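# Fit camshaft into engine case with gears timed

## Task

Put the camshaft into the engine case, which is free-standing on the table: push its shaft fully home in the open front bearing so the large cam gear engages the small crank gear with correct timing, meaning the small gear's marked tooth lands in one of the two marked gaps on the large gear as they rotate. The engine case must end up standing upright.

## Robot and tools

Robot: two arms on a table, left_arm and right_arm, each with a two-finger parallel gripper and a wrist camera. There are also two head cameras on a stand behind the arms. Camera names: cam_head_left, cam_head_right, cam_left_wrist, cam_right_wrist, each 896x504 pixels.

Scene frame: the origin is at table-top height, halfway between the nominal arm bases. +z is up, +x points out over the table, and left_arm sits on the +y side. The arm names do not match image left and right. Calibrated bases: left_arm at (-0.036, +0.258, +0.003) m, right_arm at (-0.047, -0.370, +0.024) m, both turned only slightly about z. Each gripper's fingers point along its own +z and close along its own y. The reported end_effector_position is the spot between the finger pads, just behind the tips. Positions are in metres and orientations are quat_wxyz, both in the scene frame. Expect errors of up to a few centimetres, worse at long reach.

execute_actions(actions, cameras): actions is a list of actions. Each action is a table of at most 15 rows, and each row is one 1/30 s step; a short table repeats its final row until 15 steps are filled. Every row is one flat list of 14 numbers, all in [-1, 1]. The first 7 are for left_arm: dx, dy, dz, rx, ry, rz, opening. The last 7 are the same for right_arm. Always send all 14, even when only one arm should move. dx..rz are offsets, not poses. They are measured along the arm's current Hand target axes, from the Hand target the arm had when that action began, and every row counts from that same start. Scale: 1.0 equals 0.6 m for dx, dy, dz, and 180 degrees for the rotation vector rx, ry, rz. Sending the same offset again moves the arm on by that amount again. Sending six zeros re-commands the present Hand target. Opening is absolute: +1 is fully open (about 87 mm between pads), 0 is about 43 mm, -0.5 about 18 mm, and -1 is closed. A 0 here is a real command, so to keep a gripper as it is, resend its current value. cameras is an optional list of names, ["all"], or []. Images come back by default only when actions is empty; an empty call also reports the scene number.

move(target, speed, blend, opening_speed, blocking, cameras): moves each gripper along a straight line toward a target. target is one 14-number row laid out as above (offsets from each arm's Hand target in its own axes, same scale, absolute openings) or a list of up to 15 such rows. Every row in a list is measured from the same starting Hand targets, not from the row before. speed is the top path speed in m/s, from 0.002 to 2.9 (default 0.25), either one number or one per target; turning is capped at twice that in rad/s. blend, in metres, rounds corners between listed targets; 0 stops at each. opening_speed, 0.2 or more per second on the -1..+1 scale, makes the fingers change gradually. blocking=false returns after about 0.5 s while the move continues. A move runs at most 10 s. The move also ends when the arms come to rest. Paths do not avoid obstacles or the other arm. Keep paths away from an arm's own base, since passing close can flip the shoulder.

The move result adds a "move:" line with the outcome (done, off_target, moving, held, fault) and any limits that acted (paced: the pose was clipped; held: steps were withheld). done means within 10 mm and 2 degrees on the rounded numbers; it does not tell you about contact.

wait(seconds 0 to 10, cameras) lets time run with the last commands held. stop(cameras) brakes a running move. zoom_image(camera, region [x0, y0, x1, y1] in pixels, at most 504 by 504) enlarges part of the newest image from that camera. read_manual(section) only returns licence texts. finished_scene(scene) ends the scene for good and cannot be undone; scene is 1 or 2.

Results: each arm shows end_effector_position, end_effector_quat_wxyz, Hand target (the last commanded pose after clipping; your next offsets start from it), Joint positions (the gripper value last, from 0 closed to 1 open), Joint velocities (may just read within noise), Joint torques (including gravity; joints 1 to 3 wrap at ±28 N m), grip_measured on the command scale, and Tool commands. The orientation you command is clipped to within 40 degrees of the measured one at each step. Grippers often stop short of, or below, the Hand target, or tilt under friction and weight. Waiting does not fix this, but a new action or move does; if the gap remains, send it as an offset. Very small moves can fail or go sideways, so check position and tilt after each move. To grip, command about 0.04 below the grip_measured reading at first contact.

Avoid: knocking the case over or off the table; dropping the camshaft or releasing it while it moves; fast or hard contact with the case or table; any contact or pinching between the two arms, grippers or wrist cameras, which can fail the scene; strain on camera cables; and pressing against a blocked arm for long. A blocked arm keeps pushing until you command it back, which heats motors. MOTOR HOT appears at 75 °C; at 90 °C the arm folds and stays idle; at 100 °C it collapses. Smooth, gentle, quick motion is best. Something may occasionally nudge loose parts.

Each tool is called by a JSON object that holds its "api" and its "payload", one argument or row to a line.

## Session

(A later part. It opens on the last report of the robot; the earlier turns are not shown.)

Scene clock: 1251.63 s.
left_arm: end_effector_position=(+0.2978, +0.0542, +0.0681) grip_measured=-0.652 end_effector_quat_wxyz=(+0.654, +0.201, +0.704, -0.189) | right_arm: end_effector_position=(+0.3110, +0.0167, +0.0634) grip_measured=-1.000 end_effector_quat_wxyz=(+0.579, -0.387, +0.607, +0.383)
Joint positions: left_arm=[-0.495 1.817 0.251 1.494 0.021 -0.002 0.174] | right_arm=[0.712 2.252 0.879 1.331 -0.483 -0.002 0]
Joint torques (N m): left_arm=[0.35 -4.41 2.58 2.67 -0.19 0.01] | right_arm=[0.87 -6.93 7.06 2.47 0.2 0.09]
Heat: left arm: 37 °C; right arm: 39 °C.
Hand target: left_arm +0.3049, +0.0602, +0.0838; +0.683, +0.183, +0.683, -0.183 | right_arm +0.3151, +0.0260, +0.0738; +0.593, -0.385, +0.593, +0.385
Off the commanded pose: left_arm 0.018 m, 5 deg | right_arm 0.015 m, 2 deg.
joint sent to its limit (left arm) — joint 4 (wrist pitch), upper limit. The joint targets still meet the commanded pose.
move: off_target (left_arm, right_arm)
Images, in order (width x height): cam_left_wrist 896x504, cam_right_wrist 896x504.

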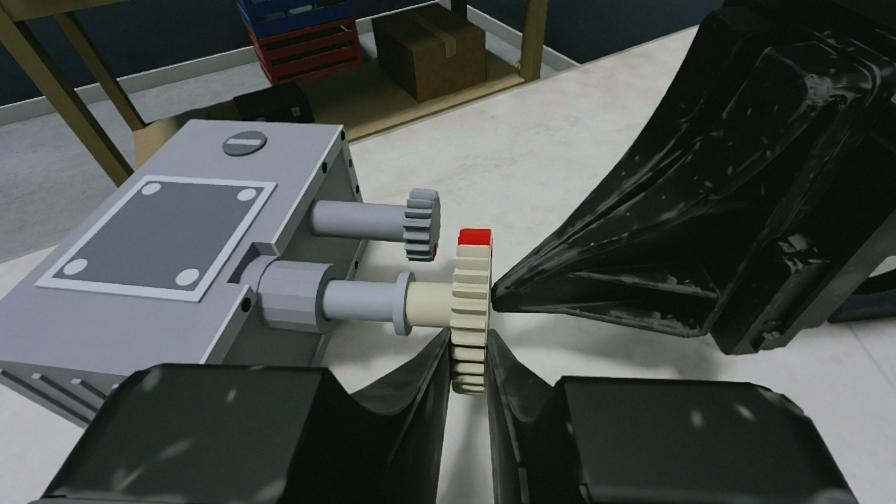

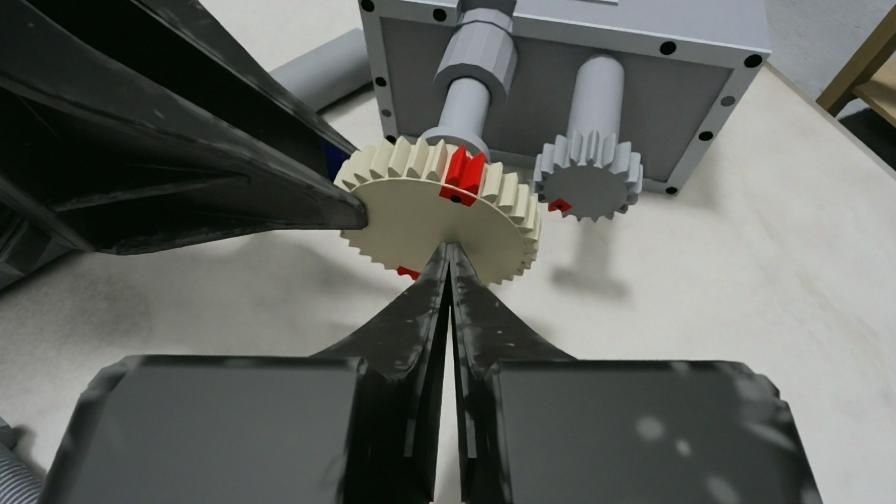

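{"api": "move", "payload": {
  "target": [
    [-0.015,-0.013,0.01,0,0,0,-0.45,0,0,0,0,0,0,-1],
    [-0.015,-0.013,0.01,0,0,0,-0.45,-0.004,0,0.02,0,0,0,-1]
  ],
  "speed": 0.05,
  "cameras": ["cam_left_wrist","cam_right_wrist"]
}}

{"api": "zoom_image", "payload": {
  "camera": "cam_left_wrist",
  "region": [300, 180, 540, 400]
}}

Scene clock: 1260.67 s.
left_arm: end_effector_position=(+0.3031, +0.0554, +0.0782) grip_measured=-0.450 end_effector_quat_wxyz=(+0.669, +0.186, +0.698, -0.177) | right_arm: end_effector_position=(+0.3130, +0.0274, +0.0628) grip_measured=-1.000 end_effector_quat_wxyz=(+0.574, -0.390, +0.608, +0.385)
Joint positions: left_arm=[-0.512 1.798 0.261 1.494 -0.038 0 0.275] | right_arm=[0.727 2.264 0.922 1.293 -0.475 -0.002 0]
Joint torques (N m): left_arm=[-1.13 -5.65 3.97 2.15 0.05 0] | right_arm=[0.7 -7.23 7.71 2.5 0.26 0.1]
Heat: left arm: 37 °C; right arm: 39 °C.
Hand target: left_arm +0.3062, +0.0504, +0.0926; +0.683, +0.183, +0.683, -0.182 | right_arm +0.3199, +0.0370, +0.0764; +0.593, -0.385, +0.593, +0.385
Off the commanded pose: left_arm 0.016 m, 3 deg | right_arm 0.018 m, 3 deg.
move: off_target (left_arm, right_arm)
Images, in order (width x height): cam_left_wrist 896x504, cam_right_wrist 896x504.

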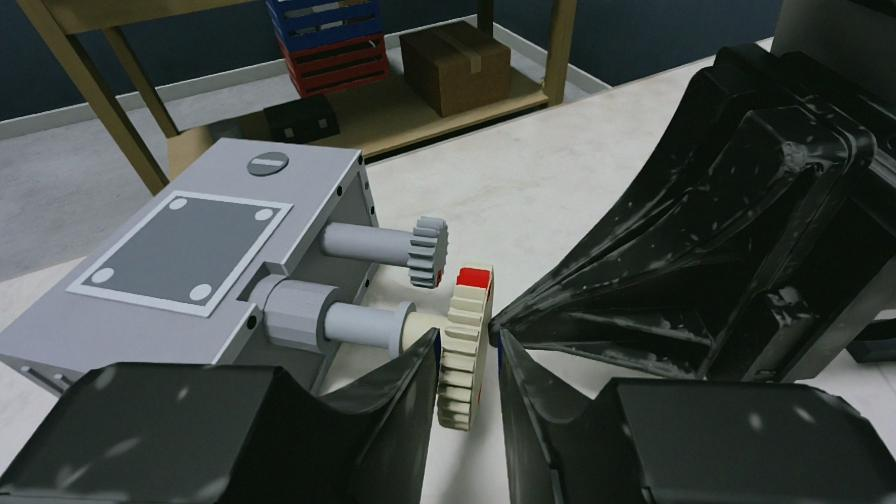

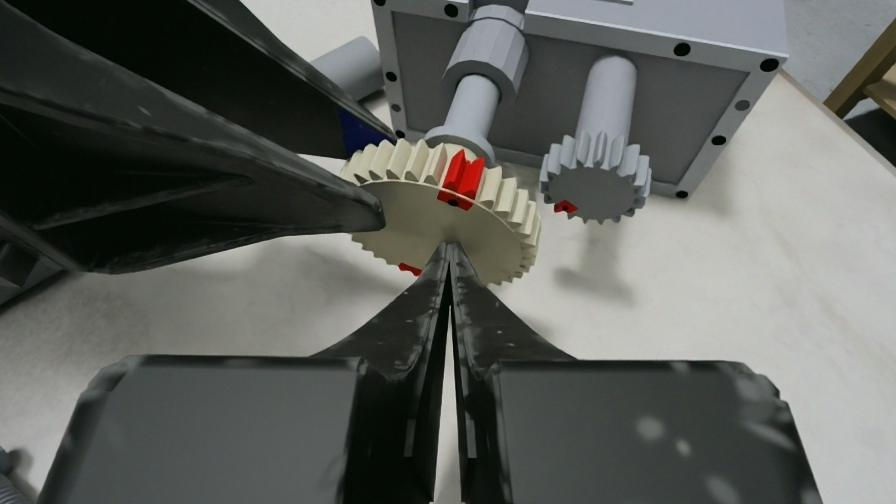

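Scaled by 2.100 from the camera's 896x504 image, which has a finer 1280x720 frame.

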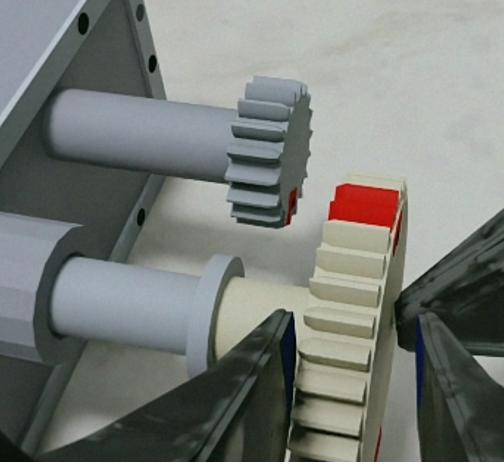

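{"api": "move", "payload": {
  "target": [
    [0,0,-0.167,0,0,0,-0.2,0,0,0,0,0,0,-1],
    [-0.212,0.034,-0.108,-0.44,0.281,-0.281,-0.1,0,0,0,0,0,0,-1],
    [-0.096,0.0925,0.0415,-0.44,0.281,-0.281,-0.1,0,0,0,0,0,0,-1]
  ],
  "speed": [0.15,0.25,0.15],
  "blend": [0.02,0.03,0],
  "cameras": ["cam_left_wrist","cam_right_wrist"]
}}

Scene clock: 1295.13 s.
left_arm: end_effector_position=(+0.3545, +0.0839, +0.1466) grip_measured=-0.100 end_effector_quat_wxyz=(+0.193, -0.487, +0.846, +0.099) | right_arm: end_effector_position=(+0.3130, +0.0274, +0.0628) grip_measured=-1.000 end_effector_quat_wxyz=(+0.574, -0.390, +0.608, +0.385)
Joint positions: left_arm=[-0.461 2.205 2.239 -1.573 -0.436 -1.542 0.45] | right_arm=[0.727 2.264 0.922 1.293 -0.475 -0.002 0]
Joint torques (N m): left_arm=[0.01 -8.25 6.39 0.32 -0.24 0.06] | right_arm=[0.8 -7.19 7.6 2.5 0.26 0.08]
Heat: left arm: 37 °C; right arm: 38 °C.
Hand target: left_arm +0.3554, +0.0860, +0.1504; +0.188, -0.488, +0.846, +0.107 | right_arm +0.3199, +0.0370, +0.0764; +0.593, -0.385, +0.593, +0.385
Off the commanded pose: left_arm 0.004 m, 1 deg | right_arm 0.018 m, 3 deg.
joint sent to its limit (left arm) — joint 4 (wrist pitch), lower limit. The joint targets still meet the commanded pose.
move: off_target (right_arm); blend cut to 0 m at target 2; target 2's new opening was sent with left_arm's hand 0.006 m and 8 deg from that target
Images, in order (width x height): cam_left_wrist 896x504, cam_right_wrist 896x504.

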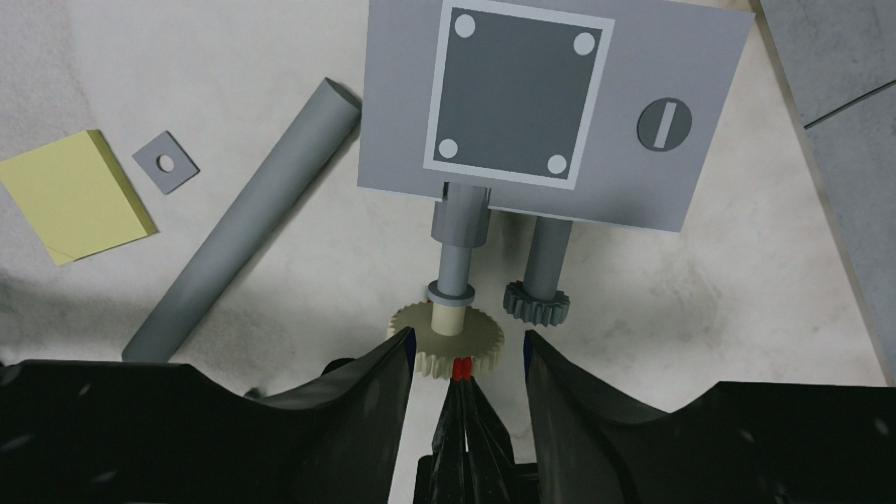

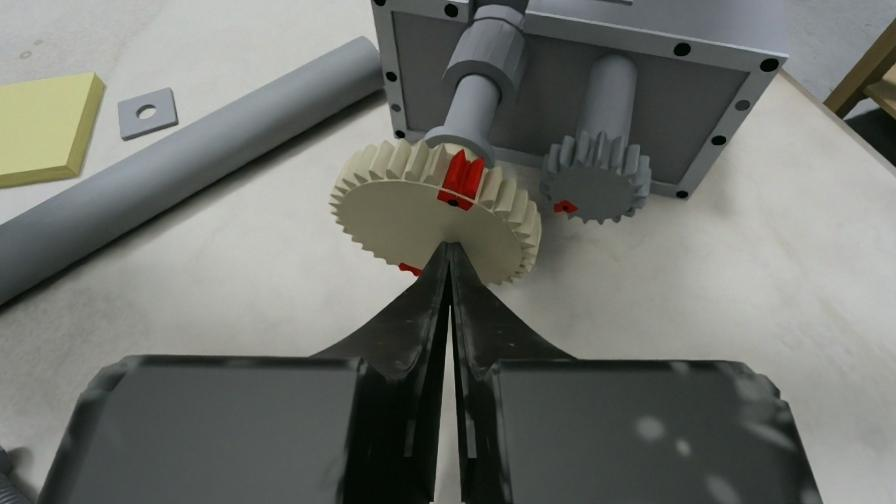

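{"api": "move", "payload": {
  "target": [0.025,0.0075,0.094,0.013,0,0.028,-0.1,0,0,0,0,0,0,-1],
  "speed": 0.12,
  "cameras": ["cam_left_wrist","cam_right_wrist"]
}}

Scene clock: 1308.80 s.
left_arm: end_effector_position=(+0.3516, +0.0964, +0.0801) grip_measured=-0.100 end_effector_quat_wxyz=(+0.180, -0.441, +0.871, +0.117) | right_arm: end_effector_position=(+0.3133, +0.0276, +0.0631) grip_measured=-1.000 end_effector_quat_wxyz=(+0.574, -0.390, +0.608, +0.385)
Joint positions: left_arm=[-0.438 2.165 1.908 -1.294 -0.433 -1.415 0.45] | right_arm=[0.727 2.264 0.923 1.292 -0.475 -0.002 0]
Joint torques (N m): left_arm=[0.2 -11.18 4.6 0.64 -0.23 0.05] | right_arm=[0.73 -7.09 7.61 2.5 0.27 0.1]
Heat: left arm: 39 °C; right arm: 38 °C.
Hand target: left_arm +0.3567, +0.0971, +0.0931; +0.193, -0.446, +0.868, +0.098 | right_arm +0.3200, +0.0371, +0.0765; +0.593, -0.385, +0.593, +0.385
Off the commanded pose: left_arm 0.014 m, 3 deg | right_arm 0.018 m, 3 deg.
move: off_target (left_arm, right_arm)
Images, in order (width x height): cam_left_wrist 896x504, cam_right_wrist 896x504.

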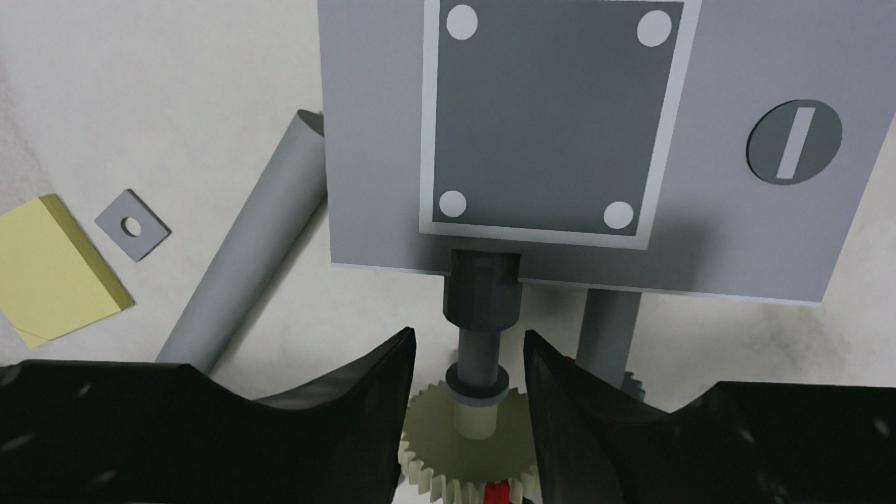

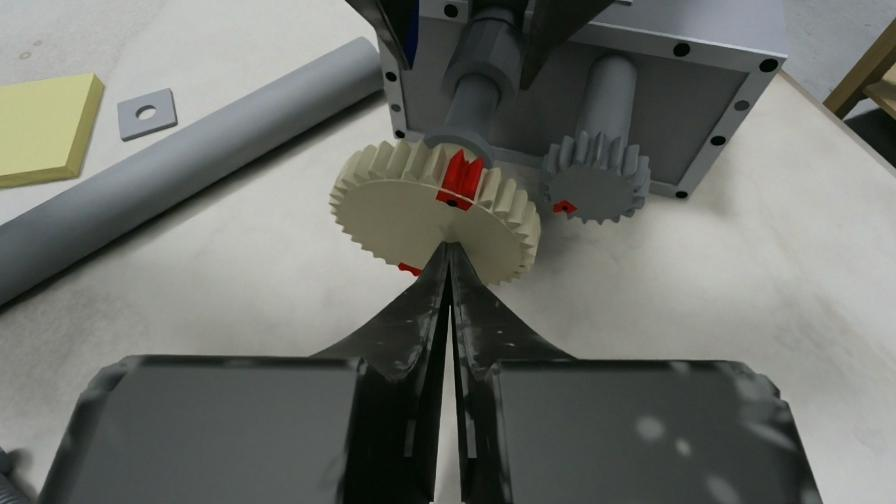

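{"api": "move", "payload": {
  "target": [0.007,-0.0065,0.041,0,0,0,-0.1,0,0,0,0,0,0,-1],
  "speed": 0.08,
  "cameras": ["cam_left_wrist","cam_right_wrist"]
}}

Scene clock: 1316.40 s.
left_arm: end_effector_position=(+0.3597, +0.0998, +0.0653) grip_measured=-0.100 end_effector_quat_wxyz=(+0.187, -0.444, +0.870, +0.108) | right_arm: end_effector_position=(+0.3133, +0.0276, +0.0631) grip_measured=-1.000 end_effector_quat_wxyz=(+0.574, -0.390, +0.608, +0.385)
Joint positions: left_arm=[-0.423 2.165 1.849 -1.205 -0.433 -1.399 0.45] | right_arm=[0.727 2.264 0.923 1.292 -0.475 -0.002 0]
Joint torques (N m): left_arm=[0.08 -9.46 4.6 0.67 -0.21 0.03] | right_arm=[0.73 -7.21 7.66 2.5 0.26 0.09]
Heat: left arm: 41 °C; right arm: 38 °C.
Hand target: left_arm +0.3639, +0.1002, +0.0691; +0.193, -0.446, +0.868, +0.098 | right_arm +0.3200, +0.0371, +0.0765; +0.593, -0.385, +0.593, +0.385
Off the commanded pose: left_arm 0.006 m, 1 deg | right_arm 0.018 m, 3 deg.
move: off_target (right_arm)
Images, in order (width x height): cam_left_wrist 896x504, cam_right_wrist 896x504.

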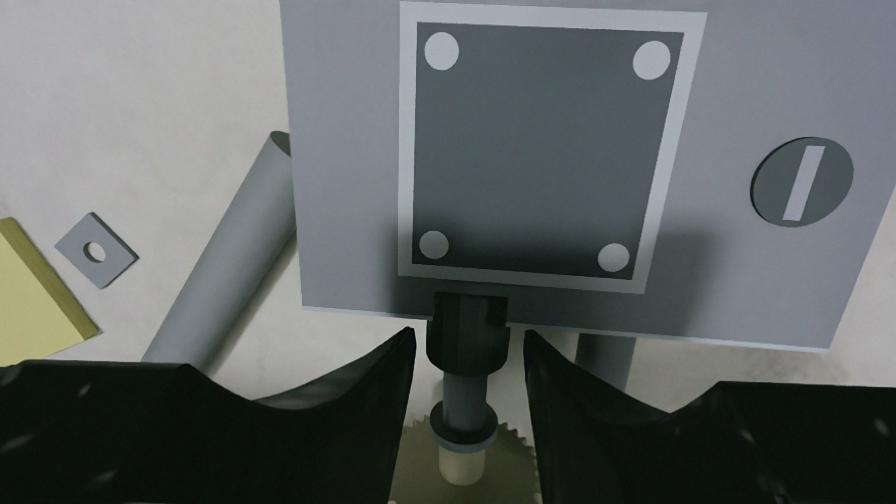

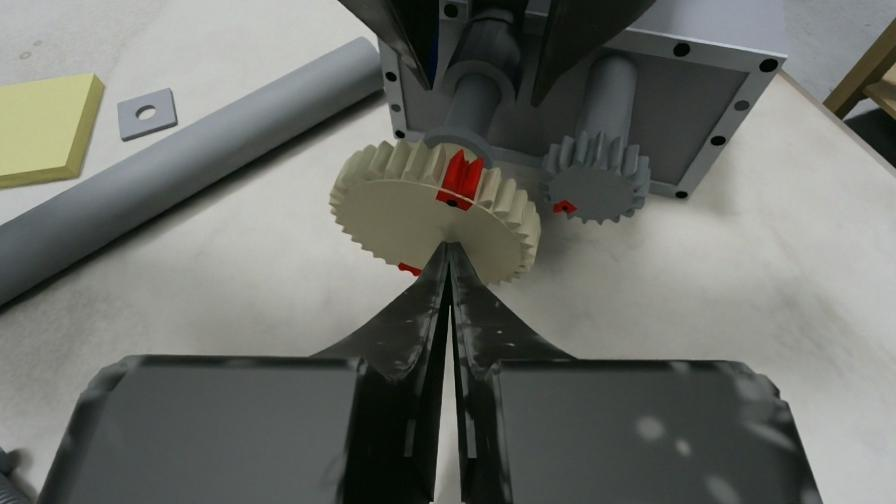

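{"api": "move", "payload": {
  "target": [
    [0.007,0,0.016,0,0,0,-0.1,0,0,0,0,0,0,-1],
    [0.007,0,0.016,0,0,0,-0.6,0,0,0,0,0,0,-1]
  ],
  "speed": 0.08,
  "opening_speed": 0.5,
  "cameras": ["cam_left_wrist","cam_right_wrist"]
}}

Scene clock: 1324.47 s.
left_arm: end_effector_position=(+0.3592, +0.1000, +0.0561) grip_measured=-0.297 end_effector_quat_wxyz=(+0.188, -0.441, +0.871, +0.108) | right_arm: end_effector_position=(+0.3134, +0.0276, +0.0631) grip_measured=-1.000 end_effector_quat_wxyz=(+0.575, -0.390, +0.608, +0.385)
Joint positions: left_arm=[-0.423 2.165 1.812 -1.166 -0.433 -1.393 0.352] | right_arm=[0.727 2.264 0.923 1.292 -0.474 -0.002 0]
Joint torques (N m): left_arm=[0.13 -9.17 4.72 0.72 -0.21 -0.01] | right_arm=[0.69 -7.25 7.46 2.51 0.25 0.09]
Heat: left arm: 41 °C; right arm: 38 °C.
Hand target: left_arm +0.3640, +0.1004, +0.0585; +0.193, -0.446, +0.868, +0.098 | right_arm +0.3200, +0.0371, +0.0765; +0.593, -0.385, +0.593, +0.385
Off the commanded pose: left_arm 0.005 m, 1 deg | right_arm 0.018 m, 3 deg.
move: off_target (right_arm)
Images, in order (width x height): cam_left_wrist 896x504, cam_right_wrist 896x504.

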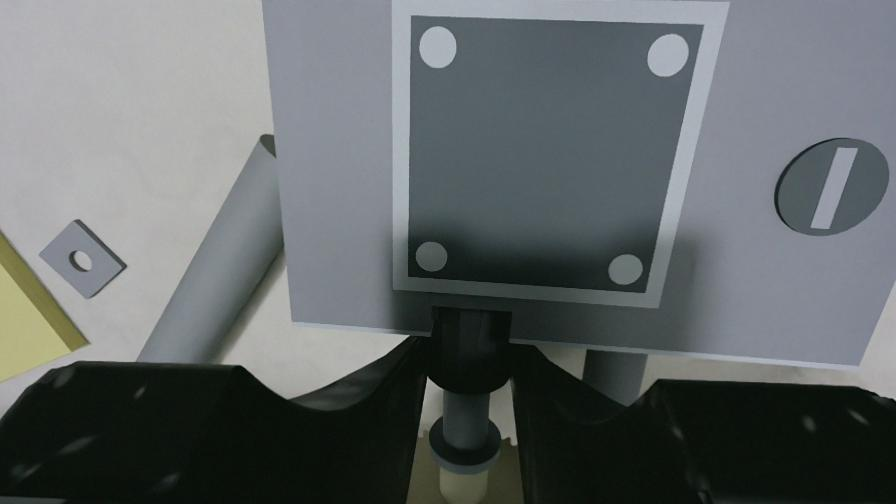

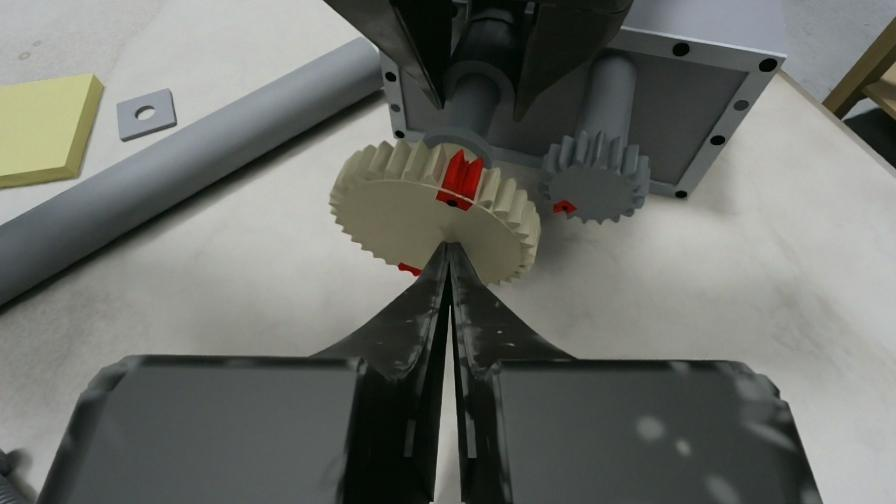

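{"api": "move", "payload": {
  "target": [0,0,0,0,0,0,-0.6,-0.006,0,0.02,0,0,0,-1],
  "speed": 0.04,
  "cameras": ["cam_left_wrist","cam_right_wrist"]
}}

{"api": "zoom_image", "payload": {
  "camera": "cam_right_wrist",
  "region": [320, 0, 660, 290]
}}

Scene clock: 1330.13 s.
left_arm: end_effector_position=(+0.3614, +0.1031, +0.0563) grip_measured=-0.297 end_effector_quat_wxyz=(+0.190, -0.443, +0.869, +0.109) | right_arm: end_effector_position=(+0.3210, +0.0407, +0.0725) grip_measured=-1.000 end_effector_quat_wxyz=(+0.582, -0.388, +0.602, +0.385)
Joint positions: left_arm=[-0.416 2.165 1.812 -1.162 -0.439 -1.39 0.352] | right_arm=[0.742 2.272 0.982 1.26 -0.456 -0.002 0]
Joint torques (N m): left_arm=[-0.4 -9.16 4.72 0.69 -0.16 -0.03] | right_arm=[0.64 -7.13 7.1 2.38 0.2 0.07]
Heat: left arm: 41 °C; right arm: 38 °C.
Hand target: left_arm +0.3640, +0.1003, +0.0585; +0.193, -0.446, +0.868, +0.098 | right_arm +0.3248, +0.0480, +0.0799; +0.593, -0.385, +0.593, +0.385
Off the commanded pose: left_arm 0.004 m, 1 deg | right_arm 0.011 m, 2 deg.
move: off_target (right_arm)
Images, in order (width x height): cam_left_wrist 896x504, cam_right_wrist 896x504.

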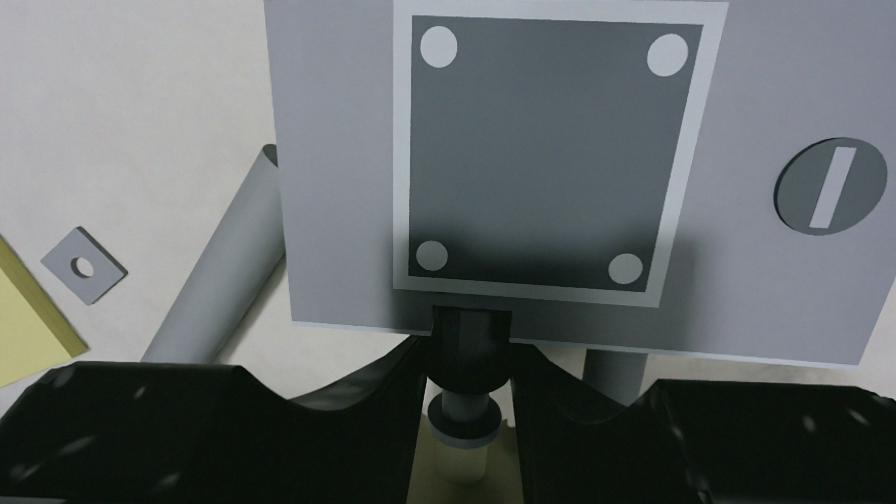

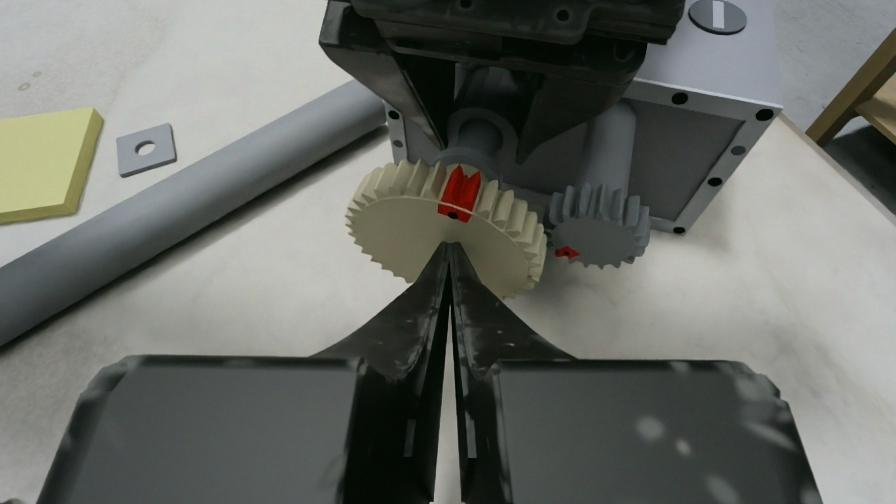

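Scaled by 1.482 from the camera's 896x504 image, which has a finer 1280x720 frame.

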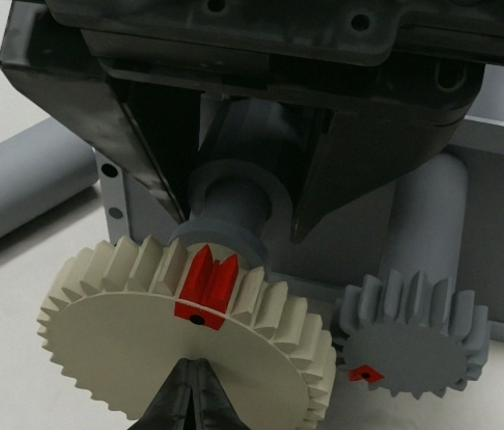

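{"api": "move", "payload": {
  "target": [
    [0,0,0,0,0,0,-0.6,0,0,-0.07,0,0,0,-1],
    [0,0,0,0,0,0,-0.6,-0.005,0.019,-0.09,0.0548,-0.0712,0.58,1],
    [0,0,0,0,0,0,-0.6,-0.005,0.019,-0.073,0.0548,-0.0712,0.58,1]
  ],
  "speed": 0.15,
  "cameras": ["cam_left_wrist","cam_right_wrist"]
}}

Scene clock: 1375.47 s.
left_arm: end_effector_position=(+0.3614, +0.1031, +0.0563) grip_measured=-0.297 end_effector_quat_wxyz=(+0.190, -0.443, +0.869, +0.109) | right_arm: end_effector_position=(+0.3018, +0.0108, +0.0855) grip_measured=+0.980 end_effector_quat_wxyz=(+0.144, +0.317, +0.647, +0.678)
Joint positions: left_arm=[-0.416 2.165 1.812 -1.162 -0.439 -1.39 0.352] | right_arm=[0.718 2.342 0.814 1.489 -0.229 1.808 0.99]
Joint torques (N m): left_arm=[-0.42 -9.13 4.74 0.69 -0.16 -0.03] | right_arm=[0.8 -4.26 3.45 3.17 0.18 0.25]
Heat: left arm: 43 °C; right arm: 40 °C.
Hand target: left_arm +0.3640, +0.1003, +0.0585; +0.193, -0.446, +0.868, +0.098 | right_arm +0.2966, +0.0127, +0.0831; +0.141, +0.316, +0.633, +0.693
Off the commanded pose: left_arm 0.004 m, 1 deg | right_arm 0.006 m, 2 deg.
joint sent to its limit (right arm) — joint 4 (wrist pitch), upper limit. The joint targets still meet the commanded pose.
move: done; target 2's new opening was sent with right_arm's hand 0.012 m and 5 deg from that target
Images, in order (width x height): cam_left_wrist 896x504, cam_right_wrist 896x504.

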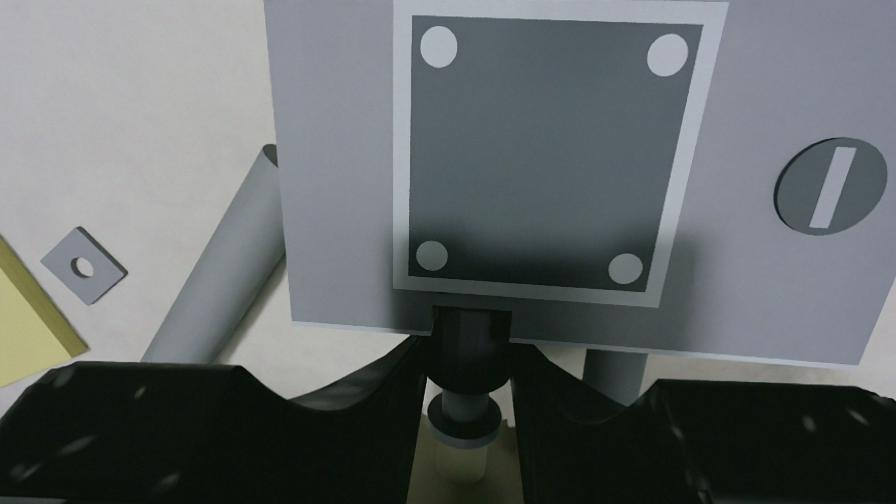

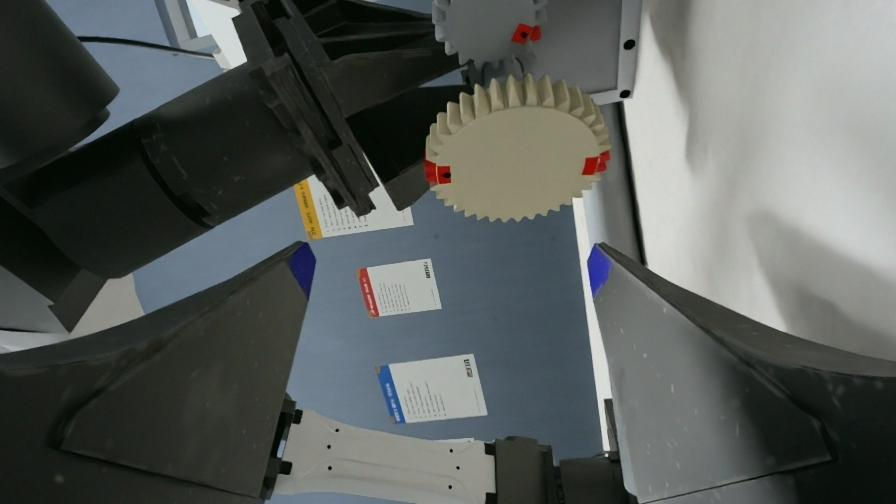

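{"api": "move", "payload": {
  "target": [0,0,0,0,0,0,-0.6,0.007,-0.03,0.045,0,0,0,1],
  "speed": 0.08,
  "cameras": ["cam_left_wrist","cam_right_wrist"]
}}

Scene clock: 1386.57 s.
left_arm: end_effector_position=(+0.3614, +0.1031, +0.0563) grip_measured=-0.297 end_effector_quat_wxyz=(+0.190, -0.443, +0.869, +0.109) | right_arm: end_effector_position=(+0.3162, +0.0385, +0.0878) grip_measured=+0.980 end_effector_quat_wxyz=(+0.155, +0.307, +0.630, +0.696)
Joint positions: left_arm=[-0.416 2.165 1.812 -1.162 -0.439 -1.39 0.352] | right_arm=[0.754 2.424 0.954 1.489 -0.186 1.808 0.99]
Joint torques (N m): left_arm=[-0.39 -9.14 4.77 0.68 -0.15 -0.03] | right_arm=[1.13 -3.58 2.76 2.84 0.15 0.25]
Heat: left arm: 43 °C; right arm: 42 °C.
Hand target: left_arm +0.3640, +0.1003, +0.0585; +0.193, -0.446, +0.868, +0.098 | right_arm +0.3064, +0.0392, +0.0666; +0.141, +0.316, +0.633, +0.693
Off the commanded pose: left_arm 0.004 m, 1 deg | right_arm 0.023 m, 2 deg.
move: off_target (right_arm)
Images, in order (width x height): cam_left_wrist 896x504, cam_right_wrist 896x504.

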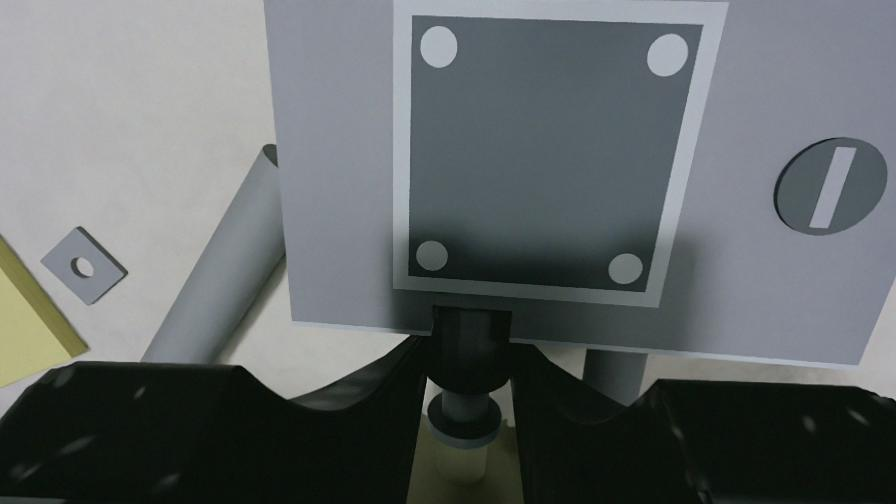

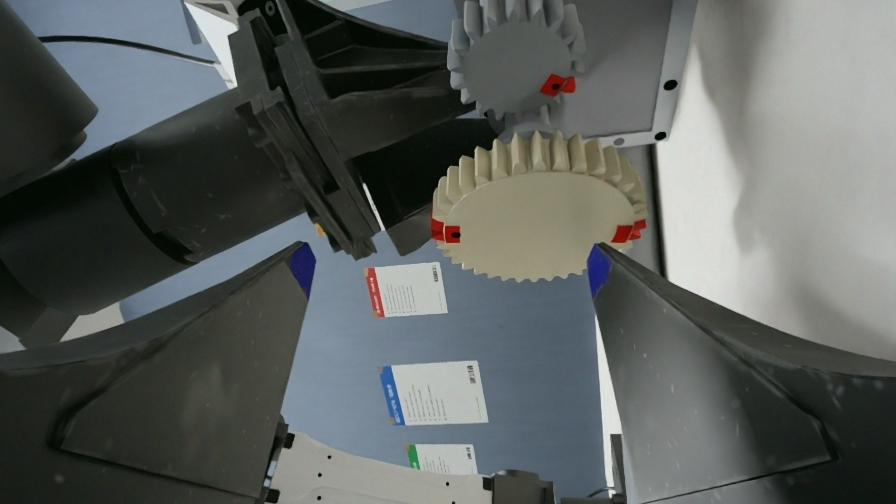

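{"api": "move", "payload": {
  "target": [0,0,0,0,0,0,-0.6,0.0,-0.03,-0.01,0,0,0,1],
  "speed": 0.08,
  "cameras": ["cam_right_wrist"]
}}

Scene clock: 1394.63 s.
left_arm: end_effector_position=(+0.3614, +0.1031, +0.0563) grip_measured=-0.297 end_effector_quat_wxyz=(+0.190, -0.443, +0.869, +0.109) | right_arm: end_effector_position=(+0.3153, +0.0406, +0.0842) grip_measured=+0.979 end_effector_quat_wxyz=(+0.162, +0.302, +0.633, +0.694)
Joint positions: left_arm=[-0.416 2.165 1.812 -1.162 -0.439 -1.39 0.352] | right_arm=[0.761 2.433 0.959 1.49 -0.176 1.789 0.989]
Joint torques (N m): left_arm=[-0.4 -9.14 4.74 0.69 -0.16 -0.04] | right_arm=[1.2 -1.66 0.91 3.13 0.11 0.39]
Heat: left arm: 43 °C; right arm: 42 °C.
Hand target: left_arm +0.3640, +0.1003, +0.0585; +0.193, -0.446, +0.868, +0.098 | right_arm +0.2989, +0.0374, +0.0492; +0.141, +0.316, +0.633, +0.693
Off the commanded pose: left_arm 0.004 m, 1 deg | right_arm 0.039 m, 3 deg.
joint sent to its limit (right arm) — joint 4 (wrist pitch), upper limit. The joint targets still meet the commanded pose.
move: off_target (right_arm)
Images, in order (width x height): cam_right_wrist 896x504.

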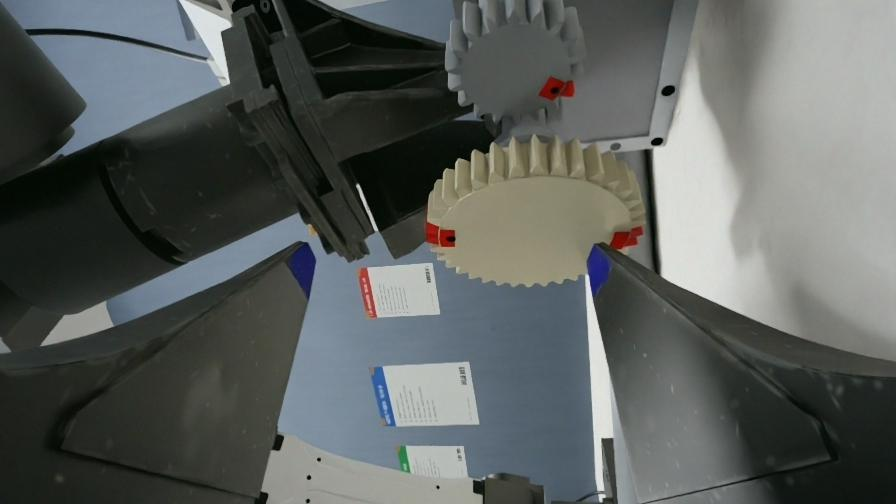

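{"api": "move", "payload": {
  "target": [
    [0,0,0,0,0,0,-0.6,0.0,0.04,-0.08,0,0,0,1],
    [0,0,0,0,0,0,-0.6,-0.008,0.056,-0.06,0,0,-0.378,1],
    [0,0,0,0,0,0,-0.6,-0.008,0.056,-0.035,0,0,-0.378,1]
  ],
  "speed": 0.15,
  "cameras": ["cam_right_wrist","cam_left_wrist"]
}}

Scene clock: 1423.87 s.
left_arm: end_effector_position=(+0.3614, +0.1031, +0.0563) grip_measured=-0.297 end_effector_quat_wxyz=(+0.190, -0.443, +0.869, +0.109) | right_arm: end_effector_position=(+0.2924, +0.0067, +0.0679) grip_measured=+0.981 end_effector_quat_wxyz=(+0.488, -0.087, +0.715, +0.493)
Joint positions: left_arm=[-0.416 2.165 1.812 -1.162 -0.439 -1.39 0.352] | right_arm=[0.766 2.222 0.749 1.435 -0.187 0.663 0.991]
Joint torques (N m): left_arm=[-0.42 -9.14 4.71 0.69 -0.16 -0.03] | right_arm=[0.49 -7.73 5.67 2.42 0.21 -0.14]
Heat: left arm: 43 °C; right arm: 44 °C.
Hand target: left_arm +0.3640, +0.1003, +0.0585; +0.193, -0.446, +0.868, +0.098 | right_arm +0.2965, +0.0127, +0.0805; +0.504, -0.092, +0.701, +0.495
Off the commanded pose: left_arm 0.004 m, 1 deg | right_arm 0.014 m, 2 deg.
move: off_target (right_arm)
Images, in order (width x height): cam_left_wrist 896x504, cam_right_wrist 896x504.

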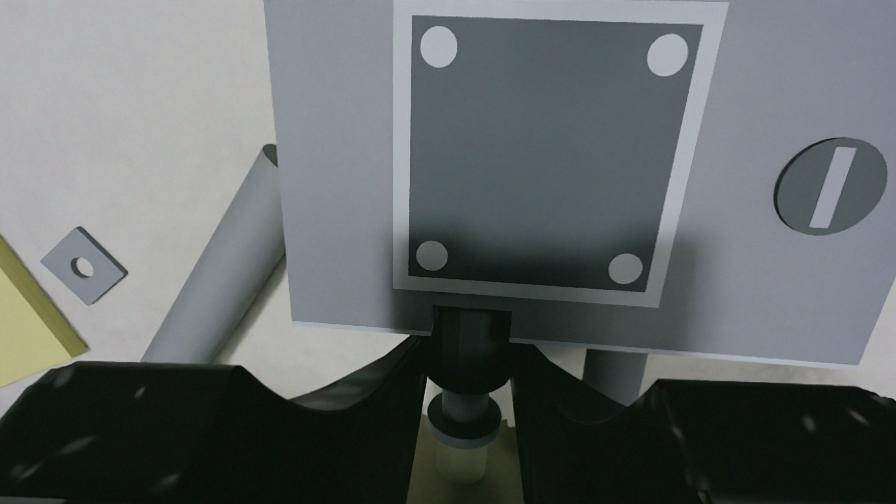

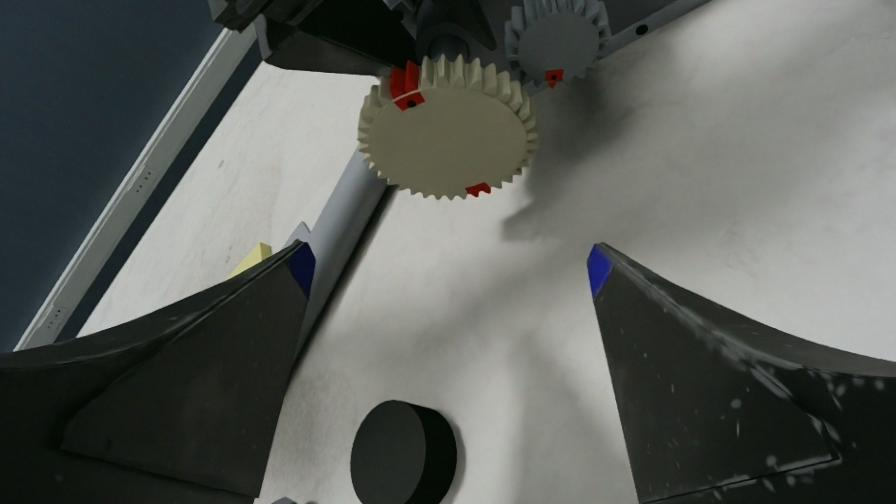

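{"api": "move", "payload": {
  "target": [0,0,0,0,0,0,-0.6,0,0,0.055,0,0,0,1],
  "speed": 0.08,
  "cameras": ["cam_right_wrist","cam_left_wrist"]
}}

Scene clock: 1429.57 s.
left_arm: end_effector_position=(+0.3614, +0.1031, +0.0563) grip_measured=-0.297 end_effector_quat_wxyz=(+0.190, -0.443, +0.869, +0.109) | right_arm: end_effector_position=(+0.3134, +0.0329, +0.0755) grip_measured=+0.981 end_effector_quat_wxyz=(+0.493, -0.088, +0.709, +0.497)
Joint positions: left_arm=[-0.416 2.165 1.812 -1.162 -0.439 -1.39 0.352] | right_arm=[0.781 2.261 0.893 1.348 -0.173 0.662 0.991]
Joint torques (N m): left_arm=[-0.38 -9.14 4.72 0.69 -0.15 -0.03] | right_arm=[0.59 -6.97 6.57 2.39 0.22 -0.15]
Heat: left arm: 43 °C; right arm: 42 °C.
Hand target: left_arm +0.3640, +0.1003, +0.0585; +0.193, -0.446, +0.868, +0.098 | right_arm +0.3169, +0.0386, +0.0804; +0.504, -0.092, +0.701, +0.495
Off the commanded pose: left_arm 0.004 m, 1 deg | right_arm 0.008 m, 2 deg.
move: done
Images, in order (width x height): cam_left_wrist 896x504, cam_right_wrist 896x504.

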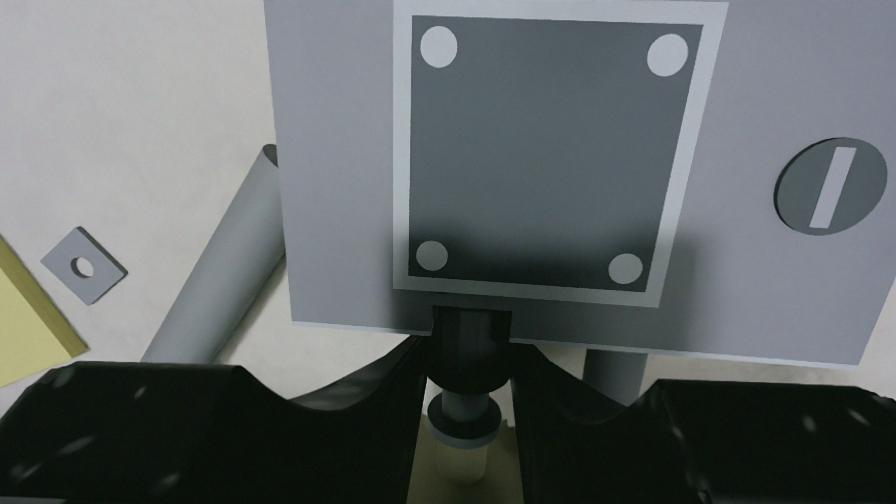

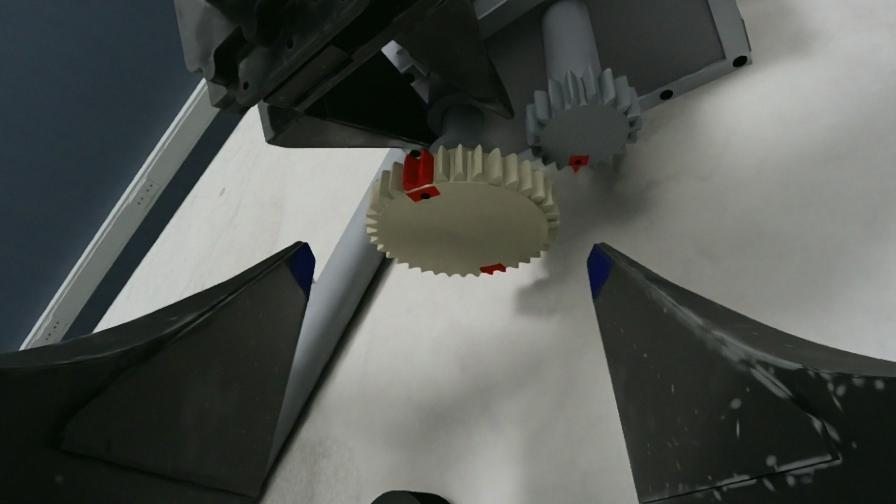

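{"api": "move", "payload": {
  "target": [0,0,0,0,0,0,-0.6,0,-0.009,0.03,0,0,0,1],
  "speed": 0.05,
  "cameras": ["cam_right_wrist","cam_left_wrist"]
}}

Scene clock: 1436.40 s.
left_arm: end_effector_position=(+0.3614, +0.1031, +0.0563) grip_measured=-0.297 end_effector_quat_wxyz=(+0.190, -0.443, +0.869, +0.109) | right_arm: end_effector_position=(+0.3269, +0.0452, +0.0721) grip_measured=+0.981 end_effector_quat_wxyz=(+0.493, -0.088, +0.709, +0.496)
Joint positions: left_arm=[-0.416 2.165 1.812 -1.162 -0.439 -1.39 0.352] | right_arm=[0.781 2.307 0.979 1.307 -0.173 0.662 0.991]
Joint torques (N m): left_arm=[-0.39 -9.16 4.72 0.69 -0.16 -0.03] | right_arm=[0.32 -7.3 6.89 2.36 0.18 -0.15]
Heat: left arm: 43 °C; right arm: 41 °C.
Hand target: left_arm +0.3640, +0.1003, +0.0585; +0.193, -0.446, +0.868, +0.098 | right_arm +0.3314, +0.0502, +0.0773; +0.504, -0.092, +0.701, +0.495
Off the commanded pose: left_arm 0.004 m, 1 deg | right_arm 0.008 m, 2 deg.
move: done
Images, in order (width x height): cam_left_wrist 896x504, cam_right_wrist 896x504.

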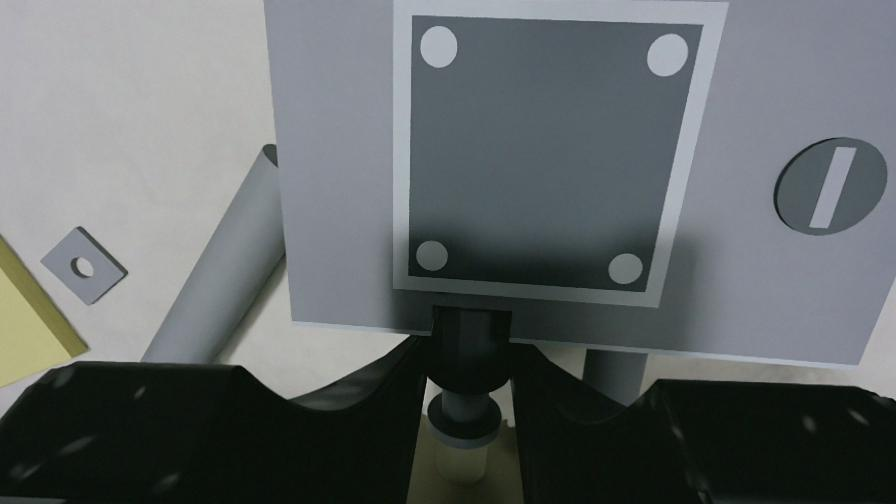

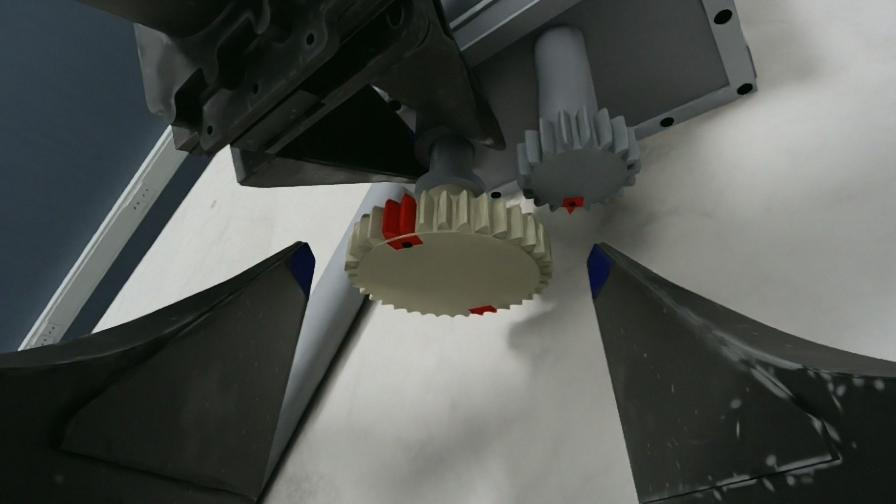

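{"api": "move", "payload": {
  "target": [
    [0,0,0,0,0,0,-0.6,0,0,0.006,0,0,0,1],
    [0,0,0,0,0,0,-0.6,0,0,0.006,0,0,0,0.5]
  ],
  "speed": 0.05,
  "opening_speed": 0.4,
  "cameras": ["cam_right_wrist","cam_left_wrist"]
}}

Scene clock: 1443.07 s.
left_arm: end_effector_position=(+0.3614, +0.1031, +0.0563) grip_measured=-0.297 end_effector_quat_wxyz=(+0.190, -0.443, +0.869, +0.109) | right_arm: end_effector_position=(+0.3296, +0.0476, +0.0720) grip_measured=+0.500 end_effector_quat_wxyz=(+0.493, -0.088, +0.709, +0.496)
Joint positions: left_arm=[-0.416 2.165 1.812 -1.162 -0.439 -1.39 0.352] | right_arm=[0.781 2.314 0.996 1.297 -0.173 0.662 0.75]
Joint torques (N m): left_arm=[-0.35 -9.13 4.75 0.69 -0.16 -0.04] | right_arm=[0.43 -7.36 6.86 2.39 0.16 -0.13]
Heat: left arm: 43 °C; right arm: 41 °C.
Hand target: left_arm +0.3640, +0.1003, +0.0585; +0.193, -0.446, +0.868, +0.098 | right_arm +0.3336, +0.0530, +0.0772; +0.504, -0.092, +0.701, +0.495
Off the commanded pose: left_arm 0.004 m, 1 deg | right_arm 0.009 m, 2 deg.
move: done
Images, in order (width x height): cam_left_wrist 896x504, cam_right_wrist 896x504.

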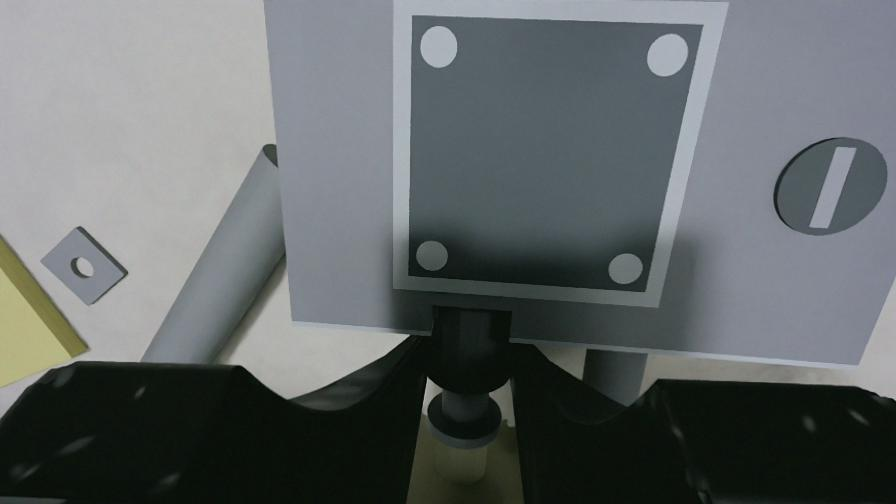

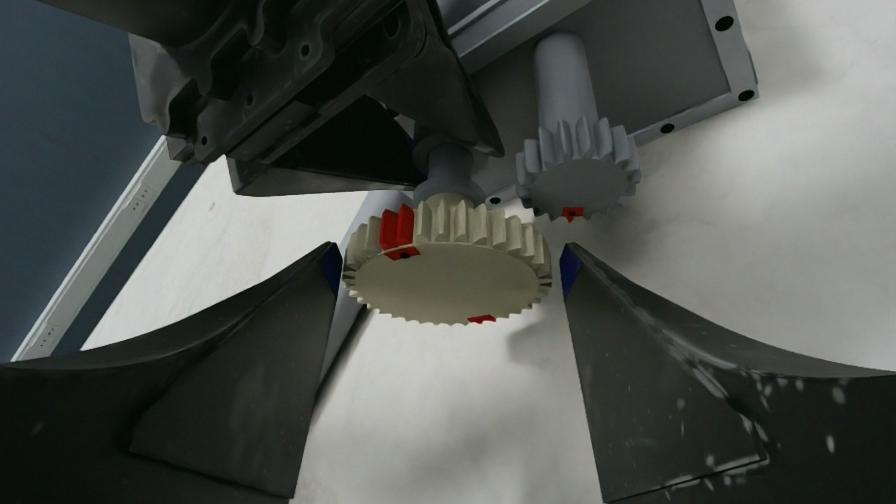

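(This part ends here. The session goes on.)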